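# Pull the middle towel clear of the other two

## Task

Move things so the middle one of the three towels no longer overlaps either of the other towels, with neither of them resting on top of it or lying beneath it; at the end all three must be lying on the table and keep the folded shape they started with.

## Robot and tools

Robot: two arms, left_arm (on the +y side) and right_arm, each ending in a five-finger hand. right_arm has a right hand; left_arm has its mirror, a left hand. Base positions in the scene frame: left_arm (-0.027, +0.287, -0.001) m, right_arm (+0.018, -0.227, -0.001) m.

Frame: the scene frame has its origin at table-top height between the arms, +z up, +x pointing out over the table. Positions, velocities and targets are all reported in it. Arm names do not match image sides.

Hand point: a point fixed to the palm, about 0.05 m in front of it and 0.15 m along the fingers from the wrist mount. Its +z runs along the straight fingers, +y out of the palm, +x across the palm away from the thumb on the right hand (toward the thumb on the left hand). Straight fingertips sit 0.06 to 0.07 m past the point along +z and about 0.06 m behind it along -y. A wrist bracket on the little-finger side can strike things.

The row (28 numbers, each in [-1, 1], always the full row even if one arm moves): left arm dx, dy, dz, rx, ry, rz; left hand thumb_turn, thumb_bend, index, middle, ring, little, force_limit, speed; then the same 14 for the right arm. Pose numbers are offsets, not poses: they are measured from that arm's Hand target as it stood when the action (or move) began, along scene axes, with rotation about the Hand target position. 1.0 equals 0.6 m of travel or 180 degrees; rx, ry, rz form a single rotation vector. All zeros for the six pose numbers means no new request for that arm. Offsets accumulate across calls, so repeating one moves further.

Hand numbers are targets, not offsets: -1 open, +1 closed. thumb_turn -1 puts the thumb beside the palm, +1 in front facing the fingers; thumb_bend -1 straight, +1 fully bent; fingers -1 straight, +1 curled. force_limit maps -1..+1 to roughly 0..10 N at the fingertip (0..15 N for the two thumb motors). speed rises from nearly zero at -1 to full at +0.48 and stays full up to +1. For a soft grip close at speed -0.94 or below. There is no 'unchanged' value: to keep a hand as it is, resend the eight numbers of the last row actually executed for it (before any, use its hand_measured six plus hand_force_limit and hand_speed). With the thumb in front, thumb and fingers grasp things about 0.035 to 0.065 m thick; thumb tip plus index pad can pinch light items. To loosen, send a target more open than hand_measured; to squeeze more, raise force_limit and send a more-closed target.

Tools:
- execute_actions(actions, cameras): actions is a list of actions; each action is a table of up to 15 rows, one per 1/30 s step; a short table repeats its last row up to step 15. Every row is counted from the start-of-action Hand target. Images come back only when actions is empty or cameras requests them.
- move(target, speed, blend, blocking, cameras): target is one 28-number row or a list of up to 15; each arm's offsets in every row count from its Hand target at the start of the move, not from the previous row. Straight-line paths with no obstacle avoidance; all arms finish together, capped at 10 s. speed in m/s, 0.002 to 4.3 (default 0.25), turns limited to twice that in rad/s. blend in m rounds corners (0 = stop at each). blocking=false returns after about 0.5 s while the move continues. Result adds a 'move:' line: done, off_target, moving, held or fault, plus limits (paced = pose clipped, held = a check withheld steps).
- wait(seconds, cameras): 0 to 3600 s, sends nothing new; a running move carries on.
- stop(cameras): brakes a running move; braking needs distance.
- zoom_image(camera, region): region [x0, y0, x1, y1] in pixels of that camera's latest image, at most 504 by 504.
- show_instructions(): shows reference pages.
- finished_scene(scene): ends the scene permanently; scene is 1 or omitted.

Cameras: cam_high, cam_low, cam_roll_left, cam_roll_right (896x504), cam_left_wrist, cam_right_wrist (672x504, fisheye). Use ["all"] or [] to choose.

Results: end_effector_position (m) and end_effector_quat_wxyz in the scene frame; Hand target (the last commanded pose after clipping, base for the next offsets); joint positions, velocities and torques; hand_measured, hand_stopped_by (moving, target, force, stalled, fault) and hand_load_n (positive when pushed open), each in the same six-motor order as sent. A dropped grip shows as load falling near 0. Arms often rest 1 to 3 cm (occasionally 5 cm) short, usually low, without any contact; resend the missing distance as an offset. Orientation commands are clipped to 40 degrees from the current one each step.

Cautions: nothing may leave the table. Avoid dropping things even slightly, releasing moving objects, fast impacts, strong pushes, and heavy finger loads. Never let the hands or arms press on each other; a moderate collision between arms can fail the task. To end a push, command the target back past the hand point. Long holds or stretched arms heat motors; at 100 °C the arm goes limp for 30 to 60 s.

Each tool is called after ">>>" as name(argument=value, ...) on one line, values as JSON.

Reference images:

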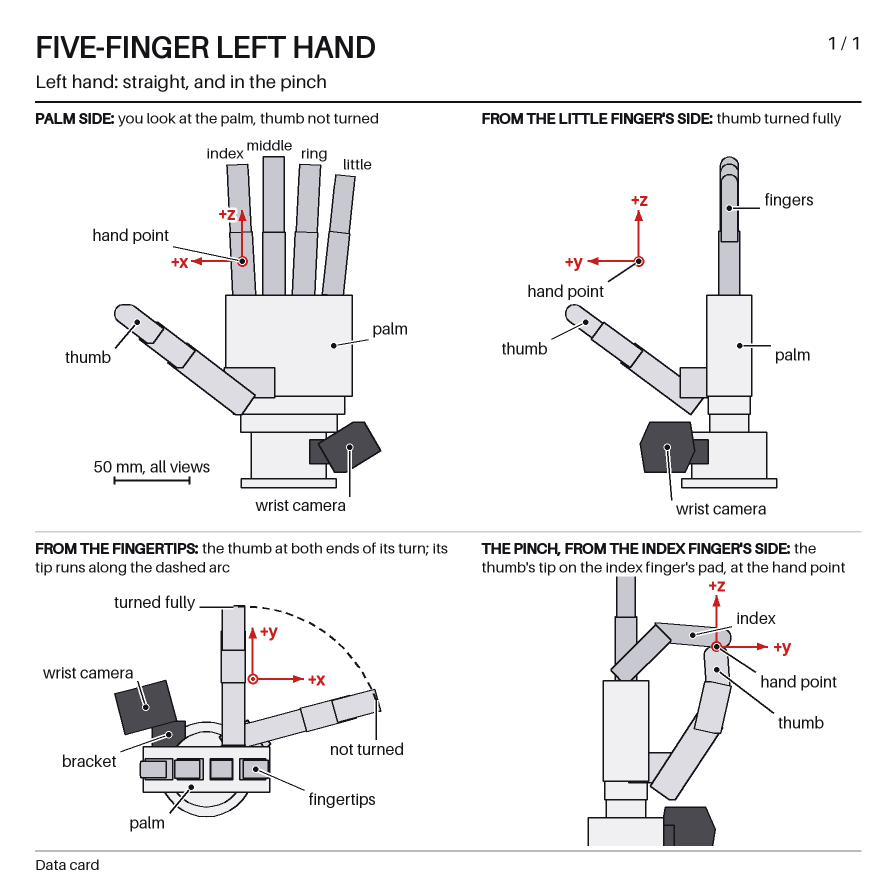

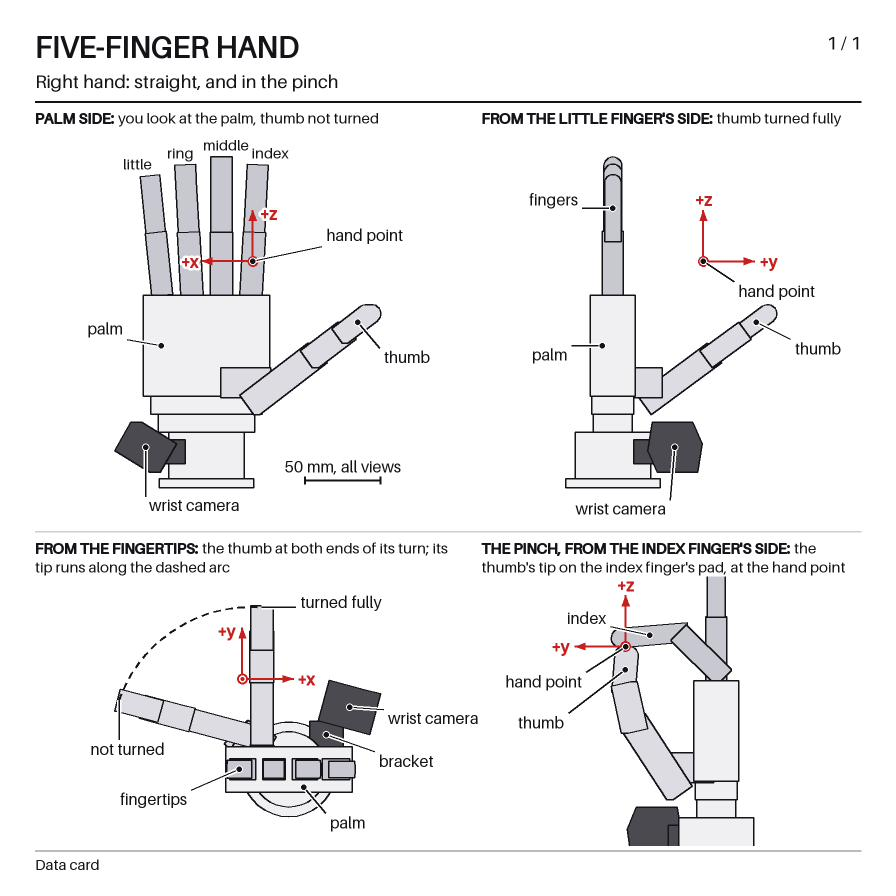

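## Session

>>> execute_actions(actions=[])

Scene clock: 0.00 s.
left_arm: end_effector_position=(+0.5087, +0.4196, +0.2579) hand_measured=(-1.000, -1.000, -1.000, -1.000, -1.000, -1.000) hand_load_n=(+0.0, +0.0, +0.0, +0.0, +0.0, +0.0) hand_stopped_by=(target, target, target, target, target, target) hand_force_limit=0.00 hand_speed=-0.80 end_effector_quat_wxyz=(+0.211, -0.377, +0.784, -0.446) | right_arm: end_effector_position=(+0.0548, +0.0859, +0.2681) hand_measured=(-1.000, -1.000, -1.000, -1.000, -1.000, -1.000) hand_load_n=(+0.0, +0.0, +0.0, +0.0, +0.0, +0.0) hand_stopped_by=(target, target, target, target, target, target) hand_force_limit=0.00 hand_speed=-0.80 end_effector_quat_wxyz=(-0.564, +0.775, +0.230, -0.168)
Joint positions: left_arm=[0.454 1.573 1.478 -0.902 0.913 0.88] | right_arm=[0.892 0.816 0.782 -0.771 -1.128 -0.753]
Joint velocities: within noise
Joint torques (N m): no reading
Motor temperatures (°C): left_arm=[25 30 26 26 27 28] | right_arm=[29 28 29 23 26 27]
Heat: left arm: hottest shoulder 30 °C; right arm: hottest waist 29 °C.
Hand target: left_arm +0.5141, +0.4225, +0.2707; +0.224, -0.370, +0.784, -0.445 | right_arm +0.0573, +0.0888, +0.2763; -0.568, +0.772, +0.235, -0.161

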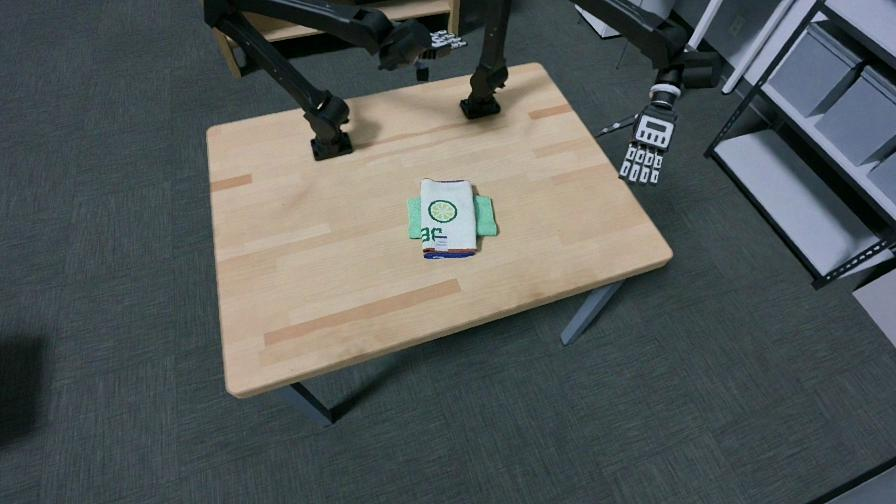

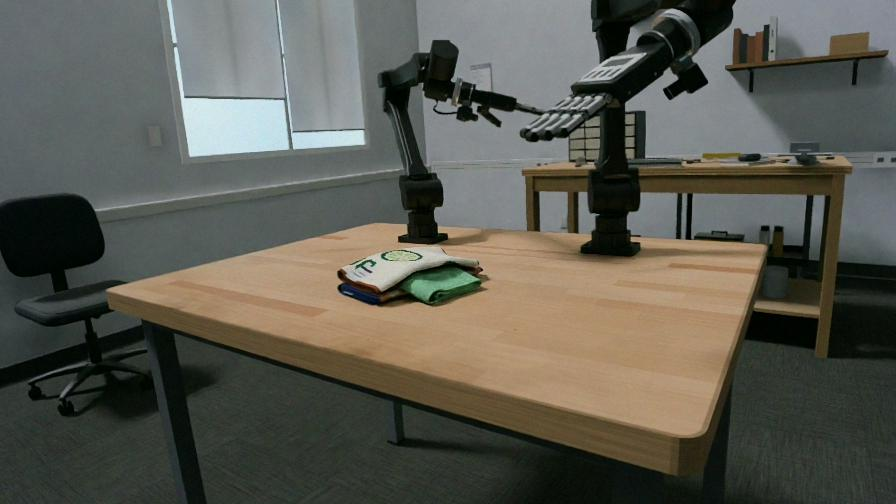

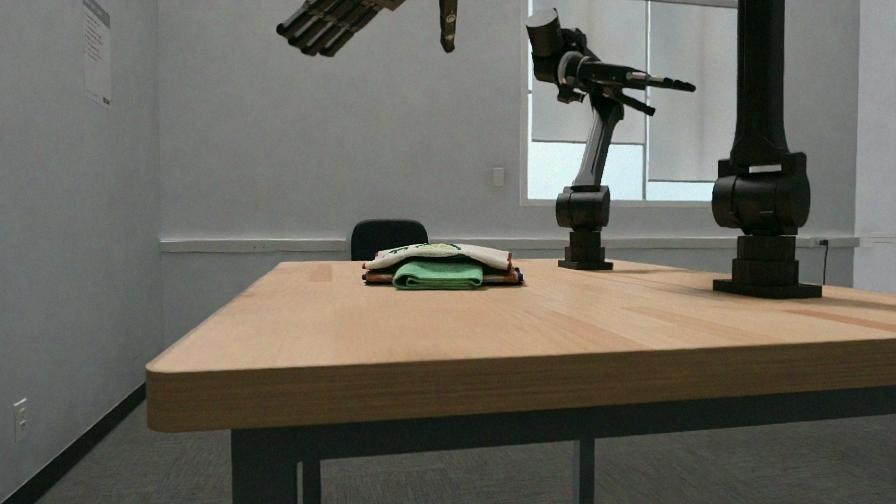

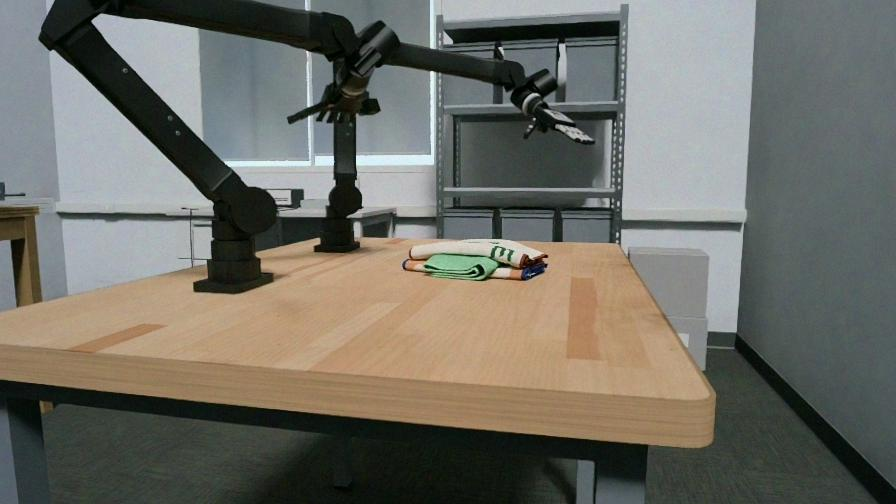

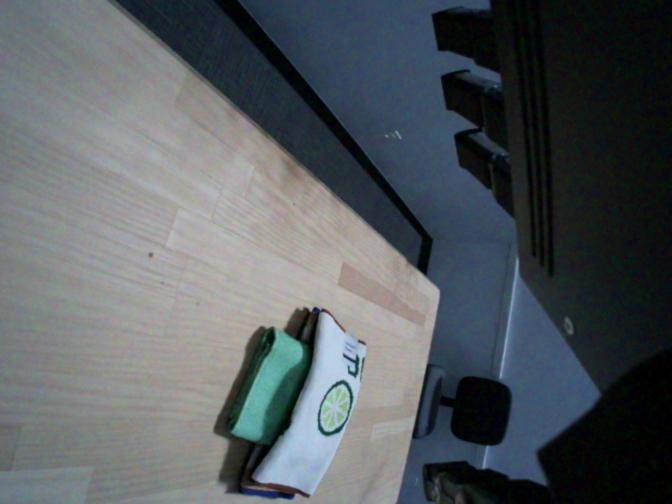

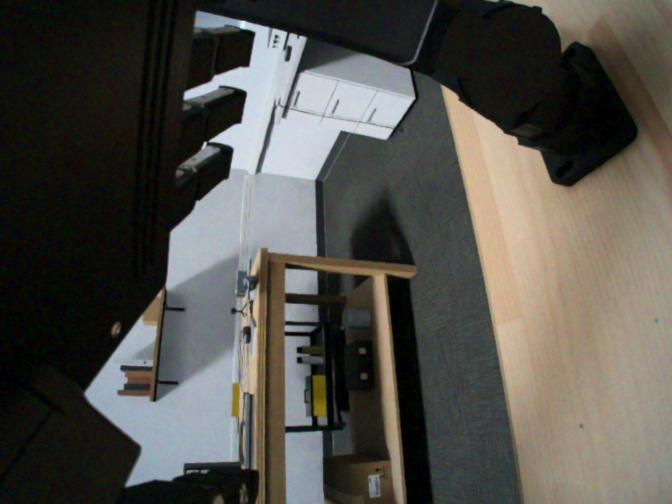

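>>> zoom_image(camera="cam_high", region=[370, 150, 530, 290])

>>> zoom_image(camera="cam_low", region=[320, 230, 500, 320])

>>> zoom_image(camera="cam_roll_left", region=[350, 230, 540, 300])

>>> zoom_image(camera="cam_roll_right", region=[390, 220, 560, 300])

>>> zoom_image(camera="cam_left_wrist", region=[200, 290, 400, 504])

Scaled by 3.150 from the camera's image (finer frame: 1280x720).

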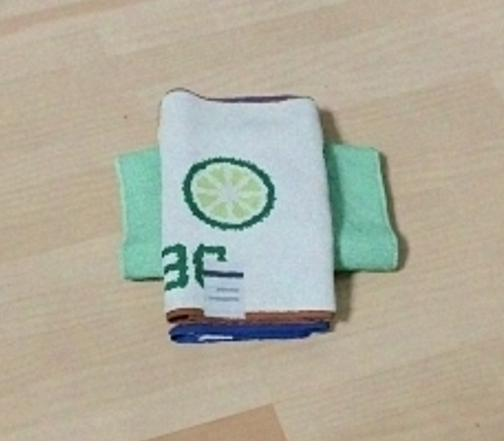

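Scaled by 2.800 from the camera's image (finer frame: 1280x720).

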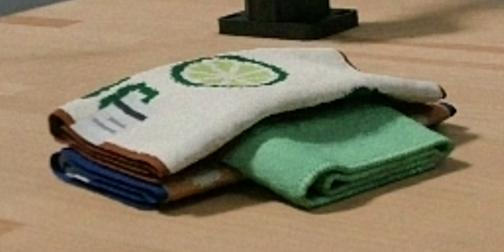

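Scaled by 2.653 from the camera's image (finer frame: 1280x720).

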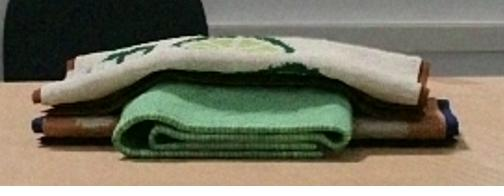

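Scaled by 2.965 from the camera's image (finer frame: 1280x720).

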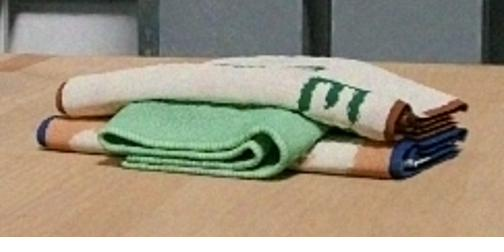

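Scaled by 2.355 from the camera's image (finer frame: 960x720).

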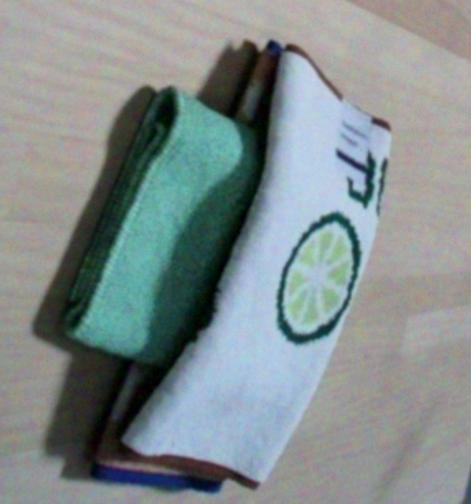

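>>> move(target=[-0.257,-0.254,-0.22,-0.0904,-0.0683,-0.118,-1,-1,-1,-1,-1,-1,0,-0.8,0,0,0,0,0,0,-1,-1,-1,-1,-1,-1,0,-0.8], speed=0.15, cameras=["all"])

Scene clock: 205.63 s.
left_arm: end_effector_position=(+0.3557, +0.2717, +0.1318) hand_measured=(-1.000, -1.000, -1.000, -1.000, -1.000, -1.000) hand_load_n=(+0.0, +0.0, +0.0, +0.0, +0.0, +0.0) hand_stopped_by=(target, target, target, target, target, target) hand_force_limit=0.00 hand_speed=-0.80 end_effector_quat_wxyz=(+0.154, -0.216, +0.737, -0.622) | right_arm: end_effector_position=(+0.0548, +0.0859, +0.2681) hand_measured=(-1.000, -1.000, -1.000, -1.000, -1.000, -1.000) hand_load_n=(+0.0, +0.0, +0.0, -0.5, +0.0, +0.0) hand_stopped_by=(target, target, target, target, target, target) hand_force_limit=0.00 hand_speed=-0.80 end_effector_quat_wxyz=(-0.564, +0.775, +0.230, -0.168)
Joint positions: left_arm=[0.416 1.386 0.769 -0.58 1.378 1.148] | right_arm=[0.892 0.816 0.782 -0.771 -1.128 -0.753]
Joint torques (N m): left_arm=[0.15 -7.82 8.21 1.66 0.72 0.04] | right_arm=[1.67 -0.91 10.39 1.18 -0.49 -0.12]
Motor temperatures (°C): left_arm=[25 33 36 26 28 28] | right_arm=[29 28 45 24 26 27]
Heat: left arm: hottest elbow 36 °C; right arm: hottest elbow 45 °C.
Hand target: left_arm +0.3599, +0.2701, +0.1388; +0.167, -0.198, +0.740, -0.621 | right_arm +0.0573, +0.0888, +0.2763; -0.568, +0.772, +0.235, -0.161
Off the commanded pose: left_arm 0.008 m, 3 deg | right_arm 0.009 m, 1 deg.
move: off_target (left_arm)
cam_left_wrist: T_world_to_cam=[[-0.10731, -0.24828, 0.96273, -0.02316], [-0.99416, 0.03758, -0.10112, 0.35717], [-0.01107, -0.96796, -0.25086, 0.4107]] pos_world=[0.35714, 0.37837, 0.16144]

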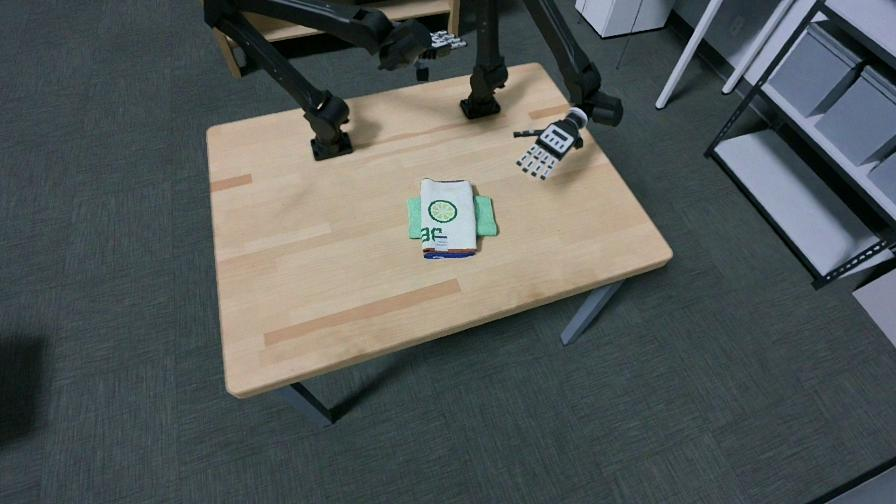

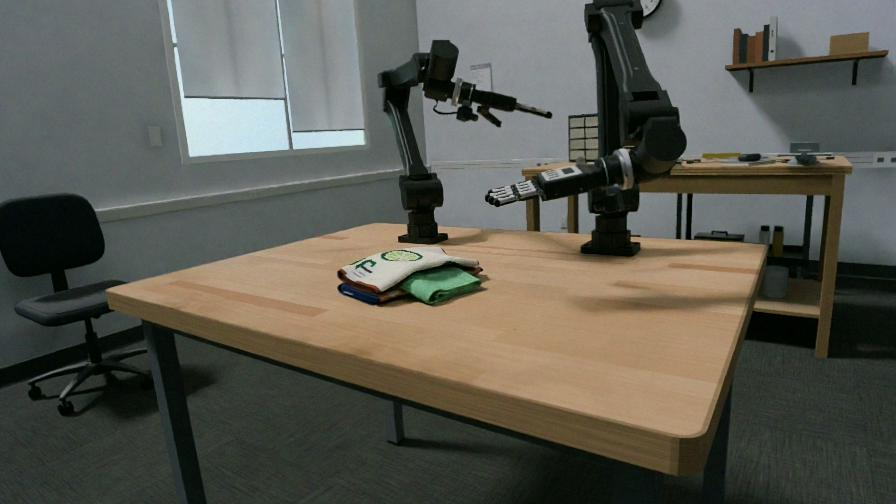

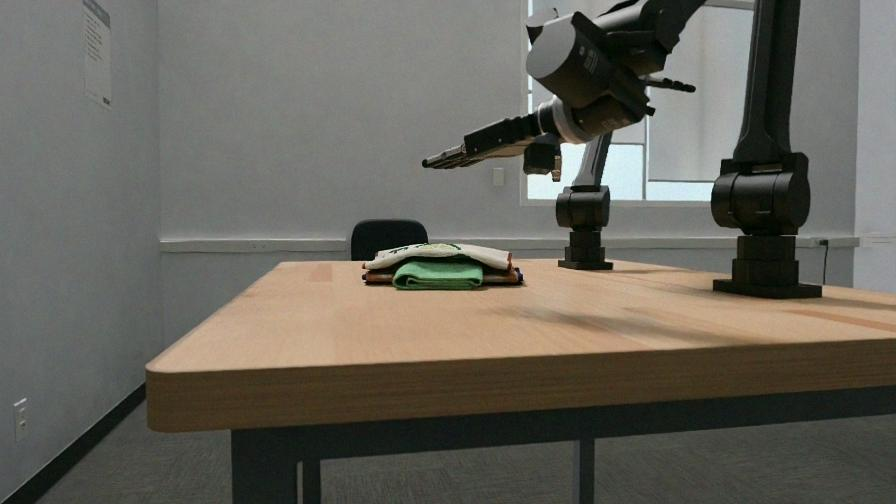

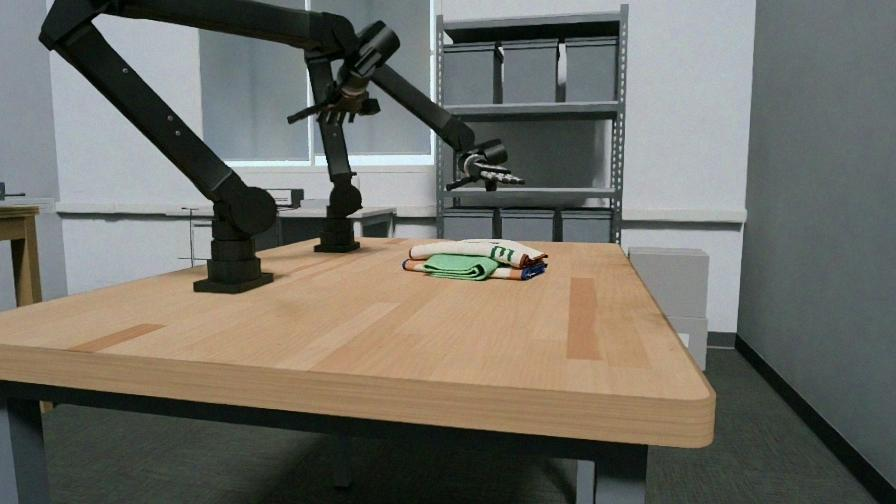

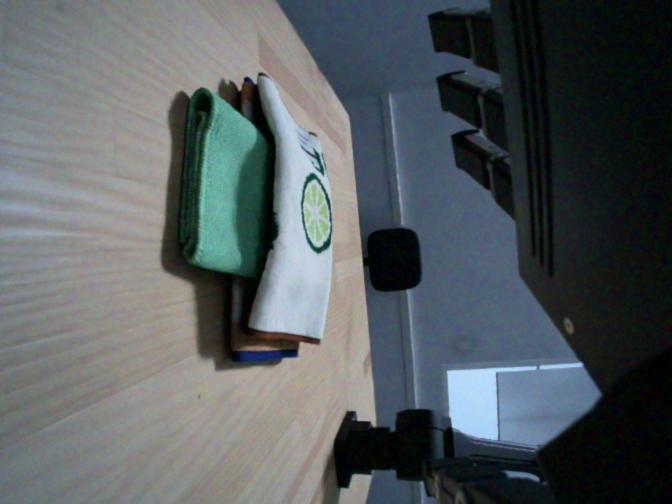

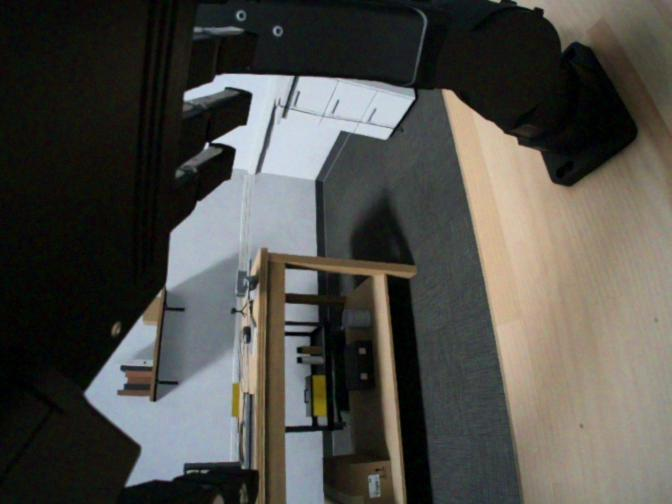

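>>> zoom_image(camera="cam_left_wrist", region=[150, 60, 350, 380])

>>> zoom_image(camera="cam_roll_left", region=[350, 230, 540, 300])

Scaled by 1.575 from the camera's image (finer frame: 960x720).

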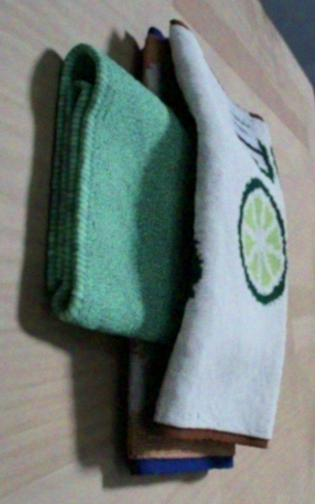

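Scaled by 2.653 from the camera's image (finer frame: 1280x720).

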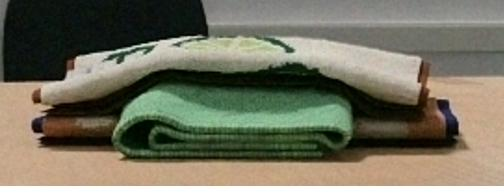

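>>> move(target=[0,0,0,0,0,0,1,-1,-1,-1,-1,-1,0,-0.5,0.321,-0.148,0.073,-0.0139,0.0071,-0.4061,1,-1,-1,-1,-1,-1,0,-0.5], speed=0.2, cameras=["cam_high"])

Scene clock: 290.10 s.
left_arm: end_effector_position=(+0.3558, +0.2717, +0.1318) hand_measured=(+1.000, -1.000, -1.000, -1.000, -1.000, -1.000) hand_load_n=(+0.0, +0.0, +0.0, +0.0, +0.0, -0.5) hand_stopped_by=(target, target, target, target, target, target) hand_force_limit=0.00 hand_speed=-0.50 end_effector_quat_wxyz=(+0.155, -0.215, +0.737, -0.622) | right_arm: end_effector_position=(+0.2444, +0.0007, +0.3070) hand_measured=(+1.000, -1.000, -1.000, -1.000, -1.000, -1.000) hand_load_n=(+0.0, +0.0, -0.5, +0.0, +0.0, +0.0) hand_stopped_by=(target, target, target, target, target, target) hand_force_limit=0.00 hand_speed=-0.50 end_effector_quat_wxyz=(-0.528, +0.781, -0.275, +0.187)
Joint positions: left_arm=[0.416 1.386 0.769 -0.58 1.378 1.15] | right_arm=[0.516 0.543 0.758 -0.621 -0.345 -0.145]
Joint torques (N m): left_arm=[0.21 -7.82 8.23 1.65 0.7 0.03] | right_arm=[0.62 1.55 10.55 2.55 0.01 0.02]
Heat: left arm: hottest elbow 34 °C; right arm: hottest elbow 45 °C.
Hand target: left_arm +0.3599, +0.2701, +0.1388; +0.167, -0.198, +0.740, -0.621 | right_arm +0.2499, +0.0001, +0.3200; -0.538, +0.770, -0.281, +0.196
Off the commanded pose: left_arm 0.008 m, 2 deg | right_arm 0.014 m, 2 deg.
move: off_target (right_arm)

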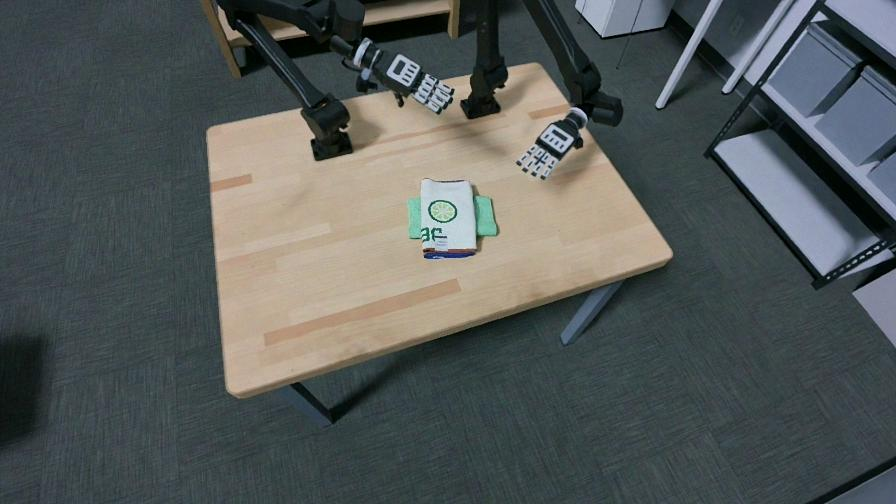

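>>> move(target=[0,0,0,0,0,0,1,-1,-1,-1,-1,-1,0,-0.5,0.26,0.062,-0.257,-0.0794,0.2184,-0.3191,1,-1,-1,-1,-1,-1,0,-0.5], speed=0.15, cameras=["all"])

Scene clock: 313.20 s.
left_arm: end_effector_position=(+0.3558, +0.2717, +0.1318) hand_measured=(+1.000, -1.000, -1.000, -1.000, -1.000, -1.000) hand_load_n=(+0.0, +0.0, -0.5, +0.0, +0.0, +0.0) hand_stopped_by=(target, target, target, target, target, target) hand_force_limit=0.00 hand_speed=-0.50 end_effector_quat_wxyz=(+0.155, -0.215, +0.737, -0.622) | right_arm: end_effector_position=(+0.3905, +0.0288, +0.1482) hand_measured=(+1.000, -1.000, -1.000, -1.000, -1.000, -1.000) hand_load_n=(+0.0, +0.0, +0.0, +0.0, +0.0, +0.0) hand_stopped_by=(target, target, target, target, target, target) hand_force_limit=0.00 hand_speed=-0.50 end_effector_quat_wxyz=(+0.150, -0.632, +0.734, -0.196)
Joint positions: left_arm=[0.416 1.386 0.769 -0.58 1.378 1.15] | right_arm=[0.623 1.364 1.111 -0.965 0.361 0.71]
Joint torques (N m): left_arm=[0.15 -7.82 8.24 1.66 0.7 0.03] | right_arm=[1.26 -7.59 12.3 0.32 0.33 0.04]
Heat: left arm: hottest elbow 34 °C; right arm: hottest elbow 44 °C.
Hand target: left_arm +0.3599, +0.2701, +0.1388; +0.167, -0.198, +0.740, -0.621 | right_arm +0.4058, +0.0372, +0.1657; +0.166, -0.621, +0.740, -0.198
Off the commanded pose: left_arm 0.008 m, 2 deg | right_arm 0.025 m, 2 deg.
move: off_target (right_arm)
cam_left_wrist: T_world_to_cam=[[-0.10955, -0.24897, 0.9623, -0.02211], [-0.99392, 0.03825, -0.10325, 0.35728], [-0.0111, -0.96776, -0.25164, 0.41079]] pos_world=[0.35725, 0.37837, 0.16154]
cam_right_wrist: T_world_to_cam=[[-0.85703, -0.17066, -0.48619, 0.41237], [-0.33666, 0.89977, 0.27762, 0.06586], [0.39008, 0.4016, -0.82858, 0.07565]] pos_world=[0.34608, -0.01927, 0.24489]

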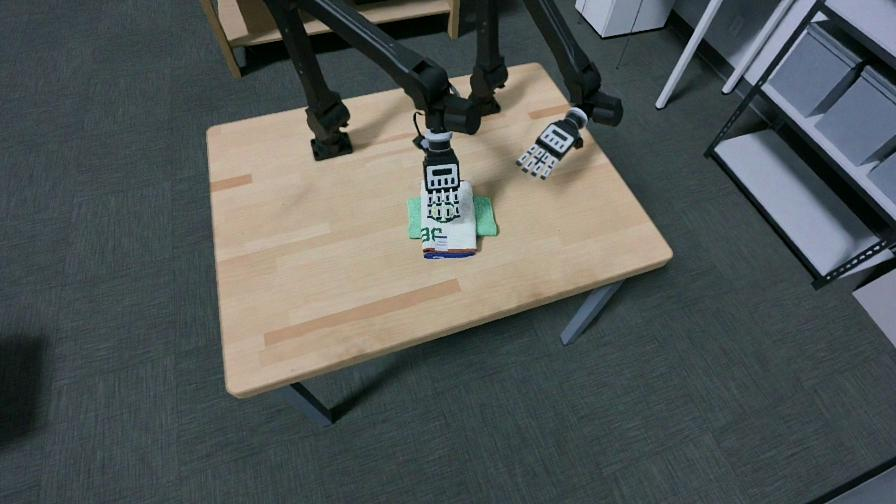

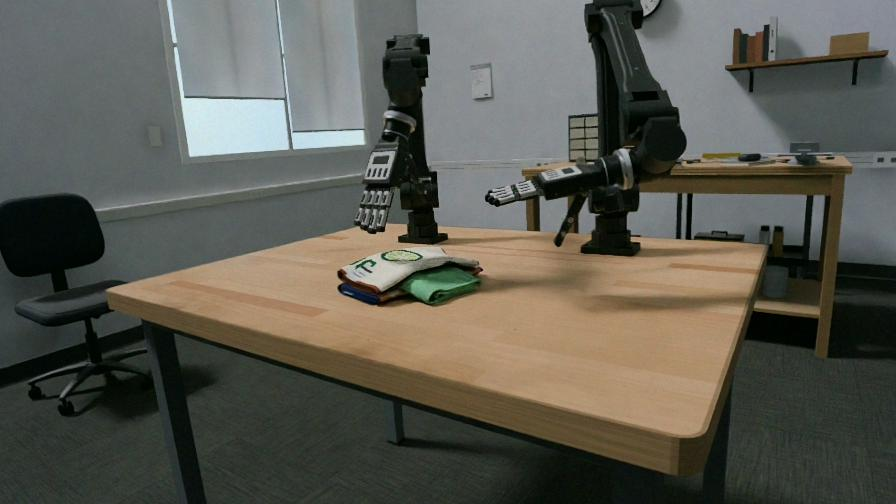

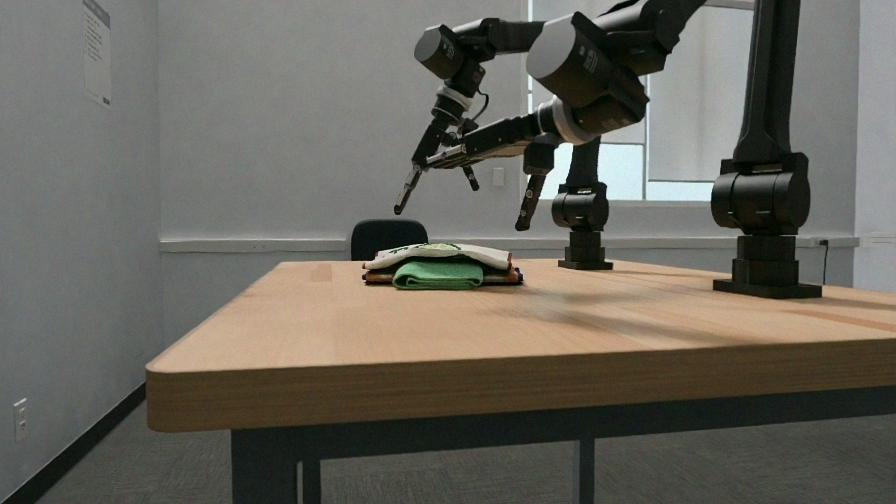

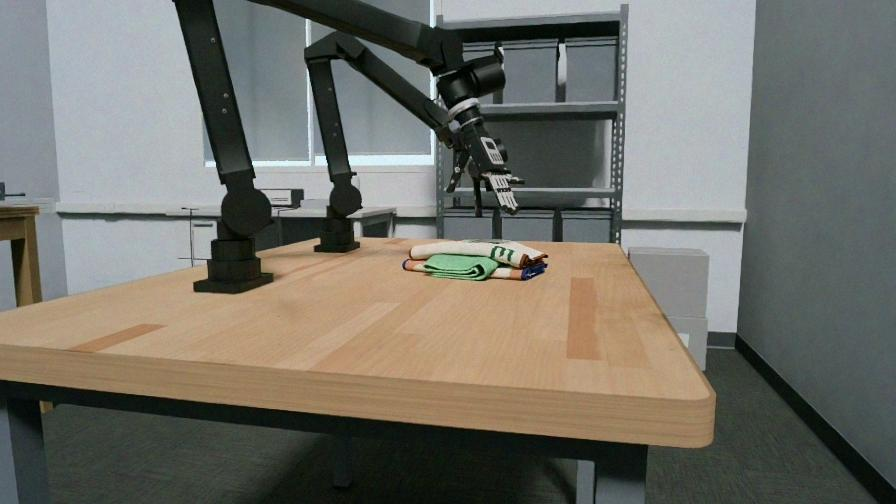

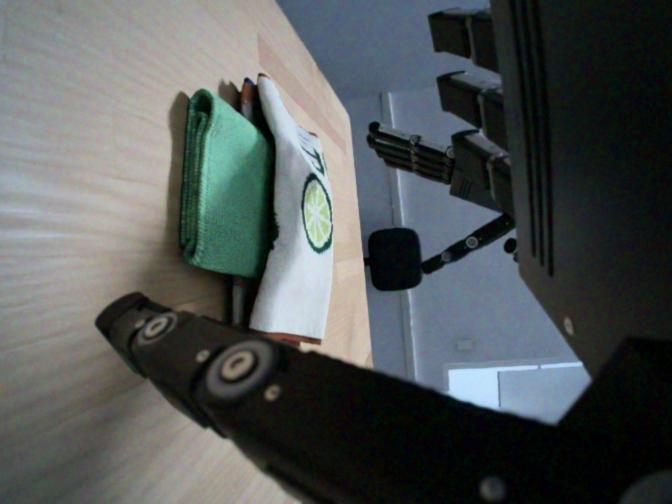

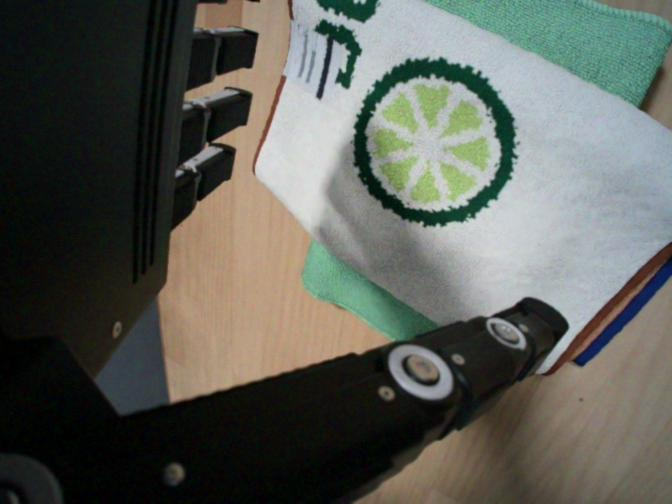

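>>> move(target=[0,0,0,0,0,0,1,-1,-1,-1,-1,-1,0,-0.5,0.035,0.01,-0.083,0,0,0,1,-1,-1,-1,-1,-1,0,-0.5], speed=0.08, cameras=["all"])

>>> zoom_image(camera="cam_low", region=[320, 160, 500, 320])

>>> zoom_image(camera="cam_high", region=[370, 150, 530, 290])

>>> zoom_image(camera="cam_roll_left", region=[340, 160, 560, 310])

Scene clock: 333.27 s.
left_arm: end_effector_position=(+0.3558, +0.2717, +0.1318) hand_measured=(+1.000, -1.000, -1.000, -1.000, -1.000, -1.000) hand_load_n=(+0.0, +0.0, +0.0, +0.0, +0.0, +0.0) hand_stopped_by=(target, target, target, target, target, target) hand_force_limit=0.00 hand_speed=-0.50 end_effector_quat_wxyz=(+0.155, -0.215, +0.737, -0.622) | right_arm: end_effector_position=(+0.4179, +0.0457, +0.1171) hand_measured=(+1.000, -1.000, -1.000, -1.000, -1.000, -1.000) hand_load_n=(+0.0, +0.0, +0.0, +0.0, +0.0, +0.0) hand_stopped_by=(target, target, target, target, target, target) hand_force_limit=0.00 hand_speed=-0.50 end_effector_quat_wxyz=(+0.164, -0.627, +0.736, -0.197)
Joint positions: left_arm=[0.416 1.386 0.769 -0.58 1.378 1.15] | right_arm=[0.618 1.454 1.111 -0.847 0.361 0.711]
Joint torques (N m): left_arm=[0.15 -7.82 8.24 1.65 0.7 0.04] | right_arm=[0.21 -8.41 8.81 1.32 0.13 -0.14]
Heat: left arm: hottest elbow 34 °C; right arm: hottest elbow 44 °C.
Hand target: left_arm +0.3599, +0.2701, +0.1388; +0.167, -0.198, +0.740, -0.621 | right_arm +0.4269, +0.0432, +0.1159; +0.166, -0.621, +0.740, -0.198
Off the commanded pose: left_arm 0.008 m, 2 deg | right_arm 0.009 m, 1 deg.
move: done
cam_left_wrist: T_world_to_cam=[[-0.10955, -0.24897, 0.9623, -0.02211], [-0.99392, 0.03825, -0.10325, 0.35728], [-0.0111, -0.96776, -0.25164, 0.41079]] pos_world=[0.35725, 0.37837, 0.16154]
cam_right_wrist: T_world_to_cam=[[-0.84645, -0.15737, -0.50868, 0.42119], [-0.33825, 0.89672, 0.28545, 0.06838], [0.41122, 0.41368, -0.81226, 0.02111]] pos_world=[0.37097, -0.00377, 0.21187]

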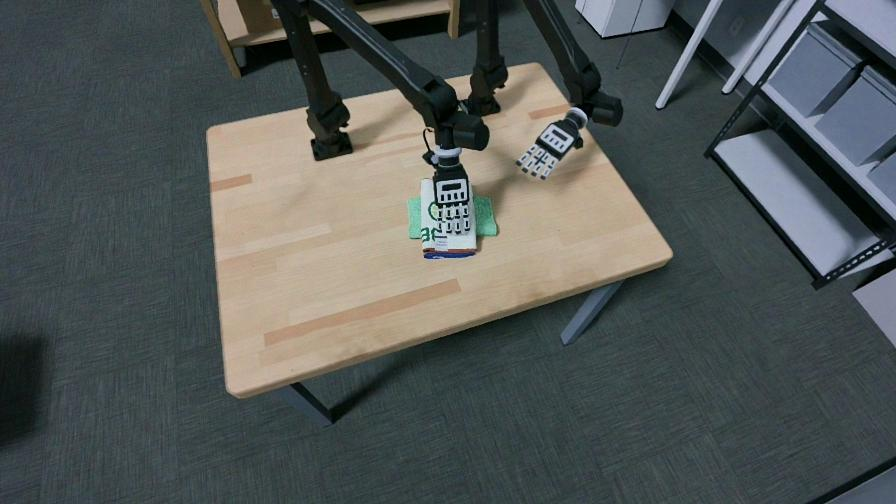

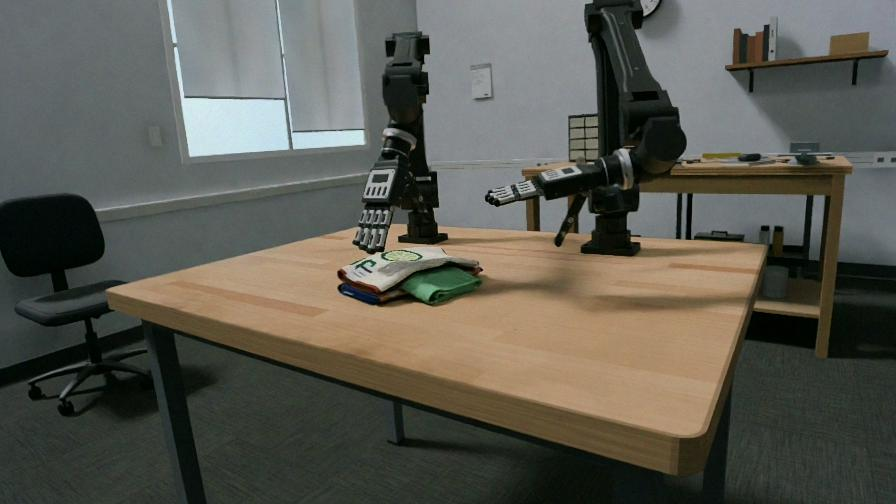

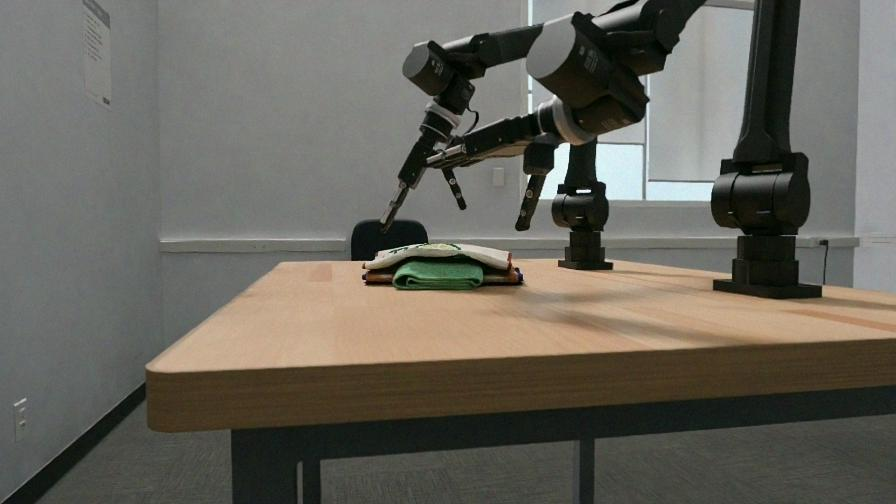

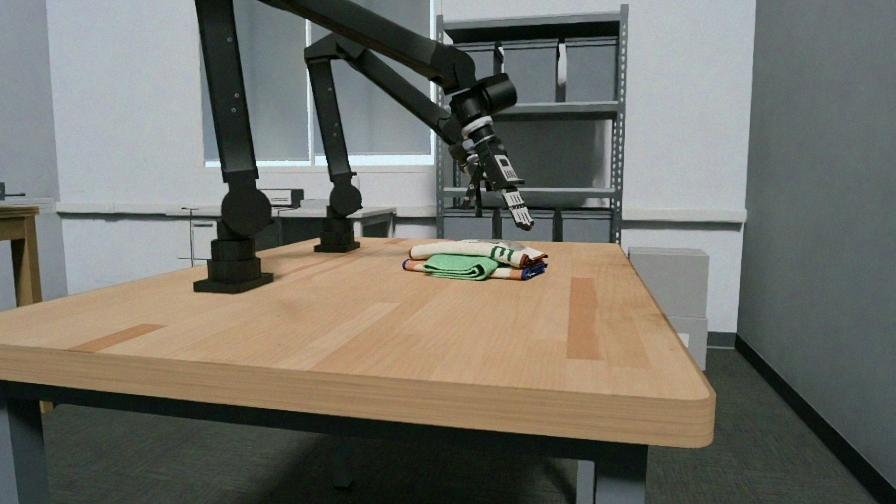

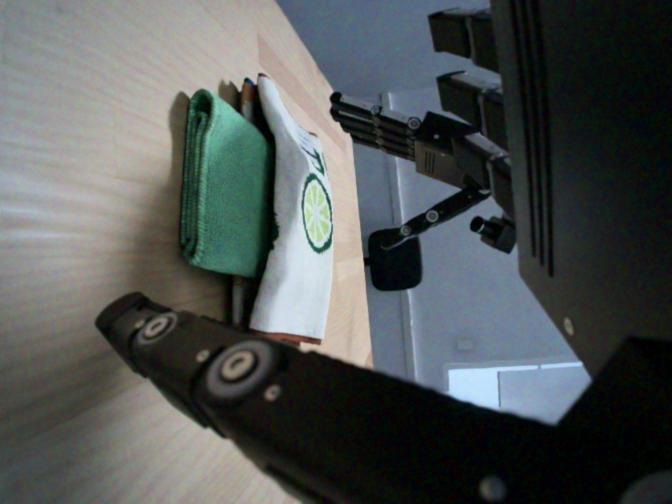

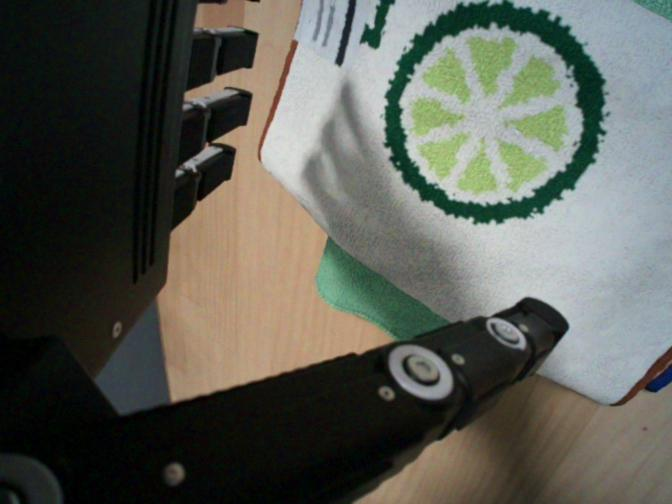

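Scaled by 2.800 from the camera's image (finer frame: 1280x720).

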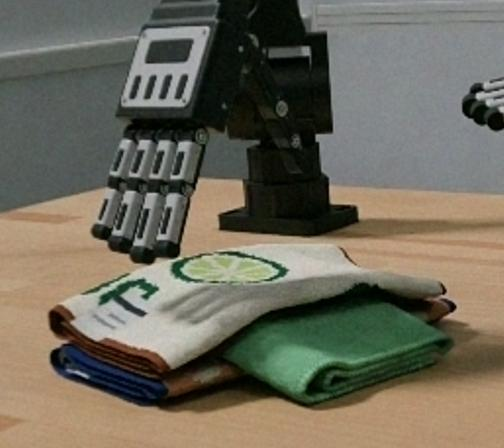

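Scaled by 3.150 from the camera's image (finer frame: 1280x720).

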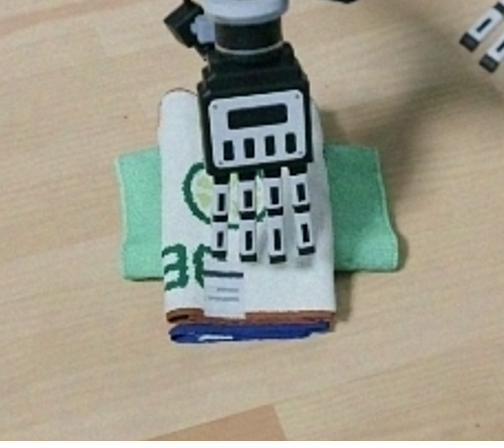

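Scaled by 2.291 from the camera's image (finer frame: 1280x720).

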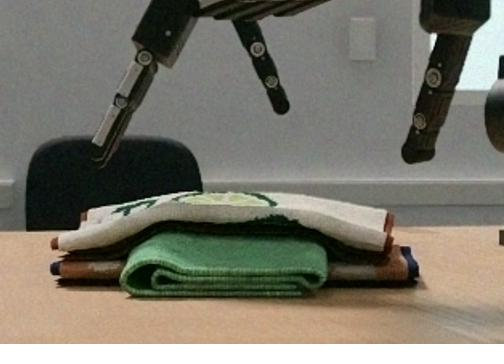

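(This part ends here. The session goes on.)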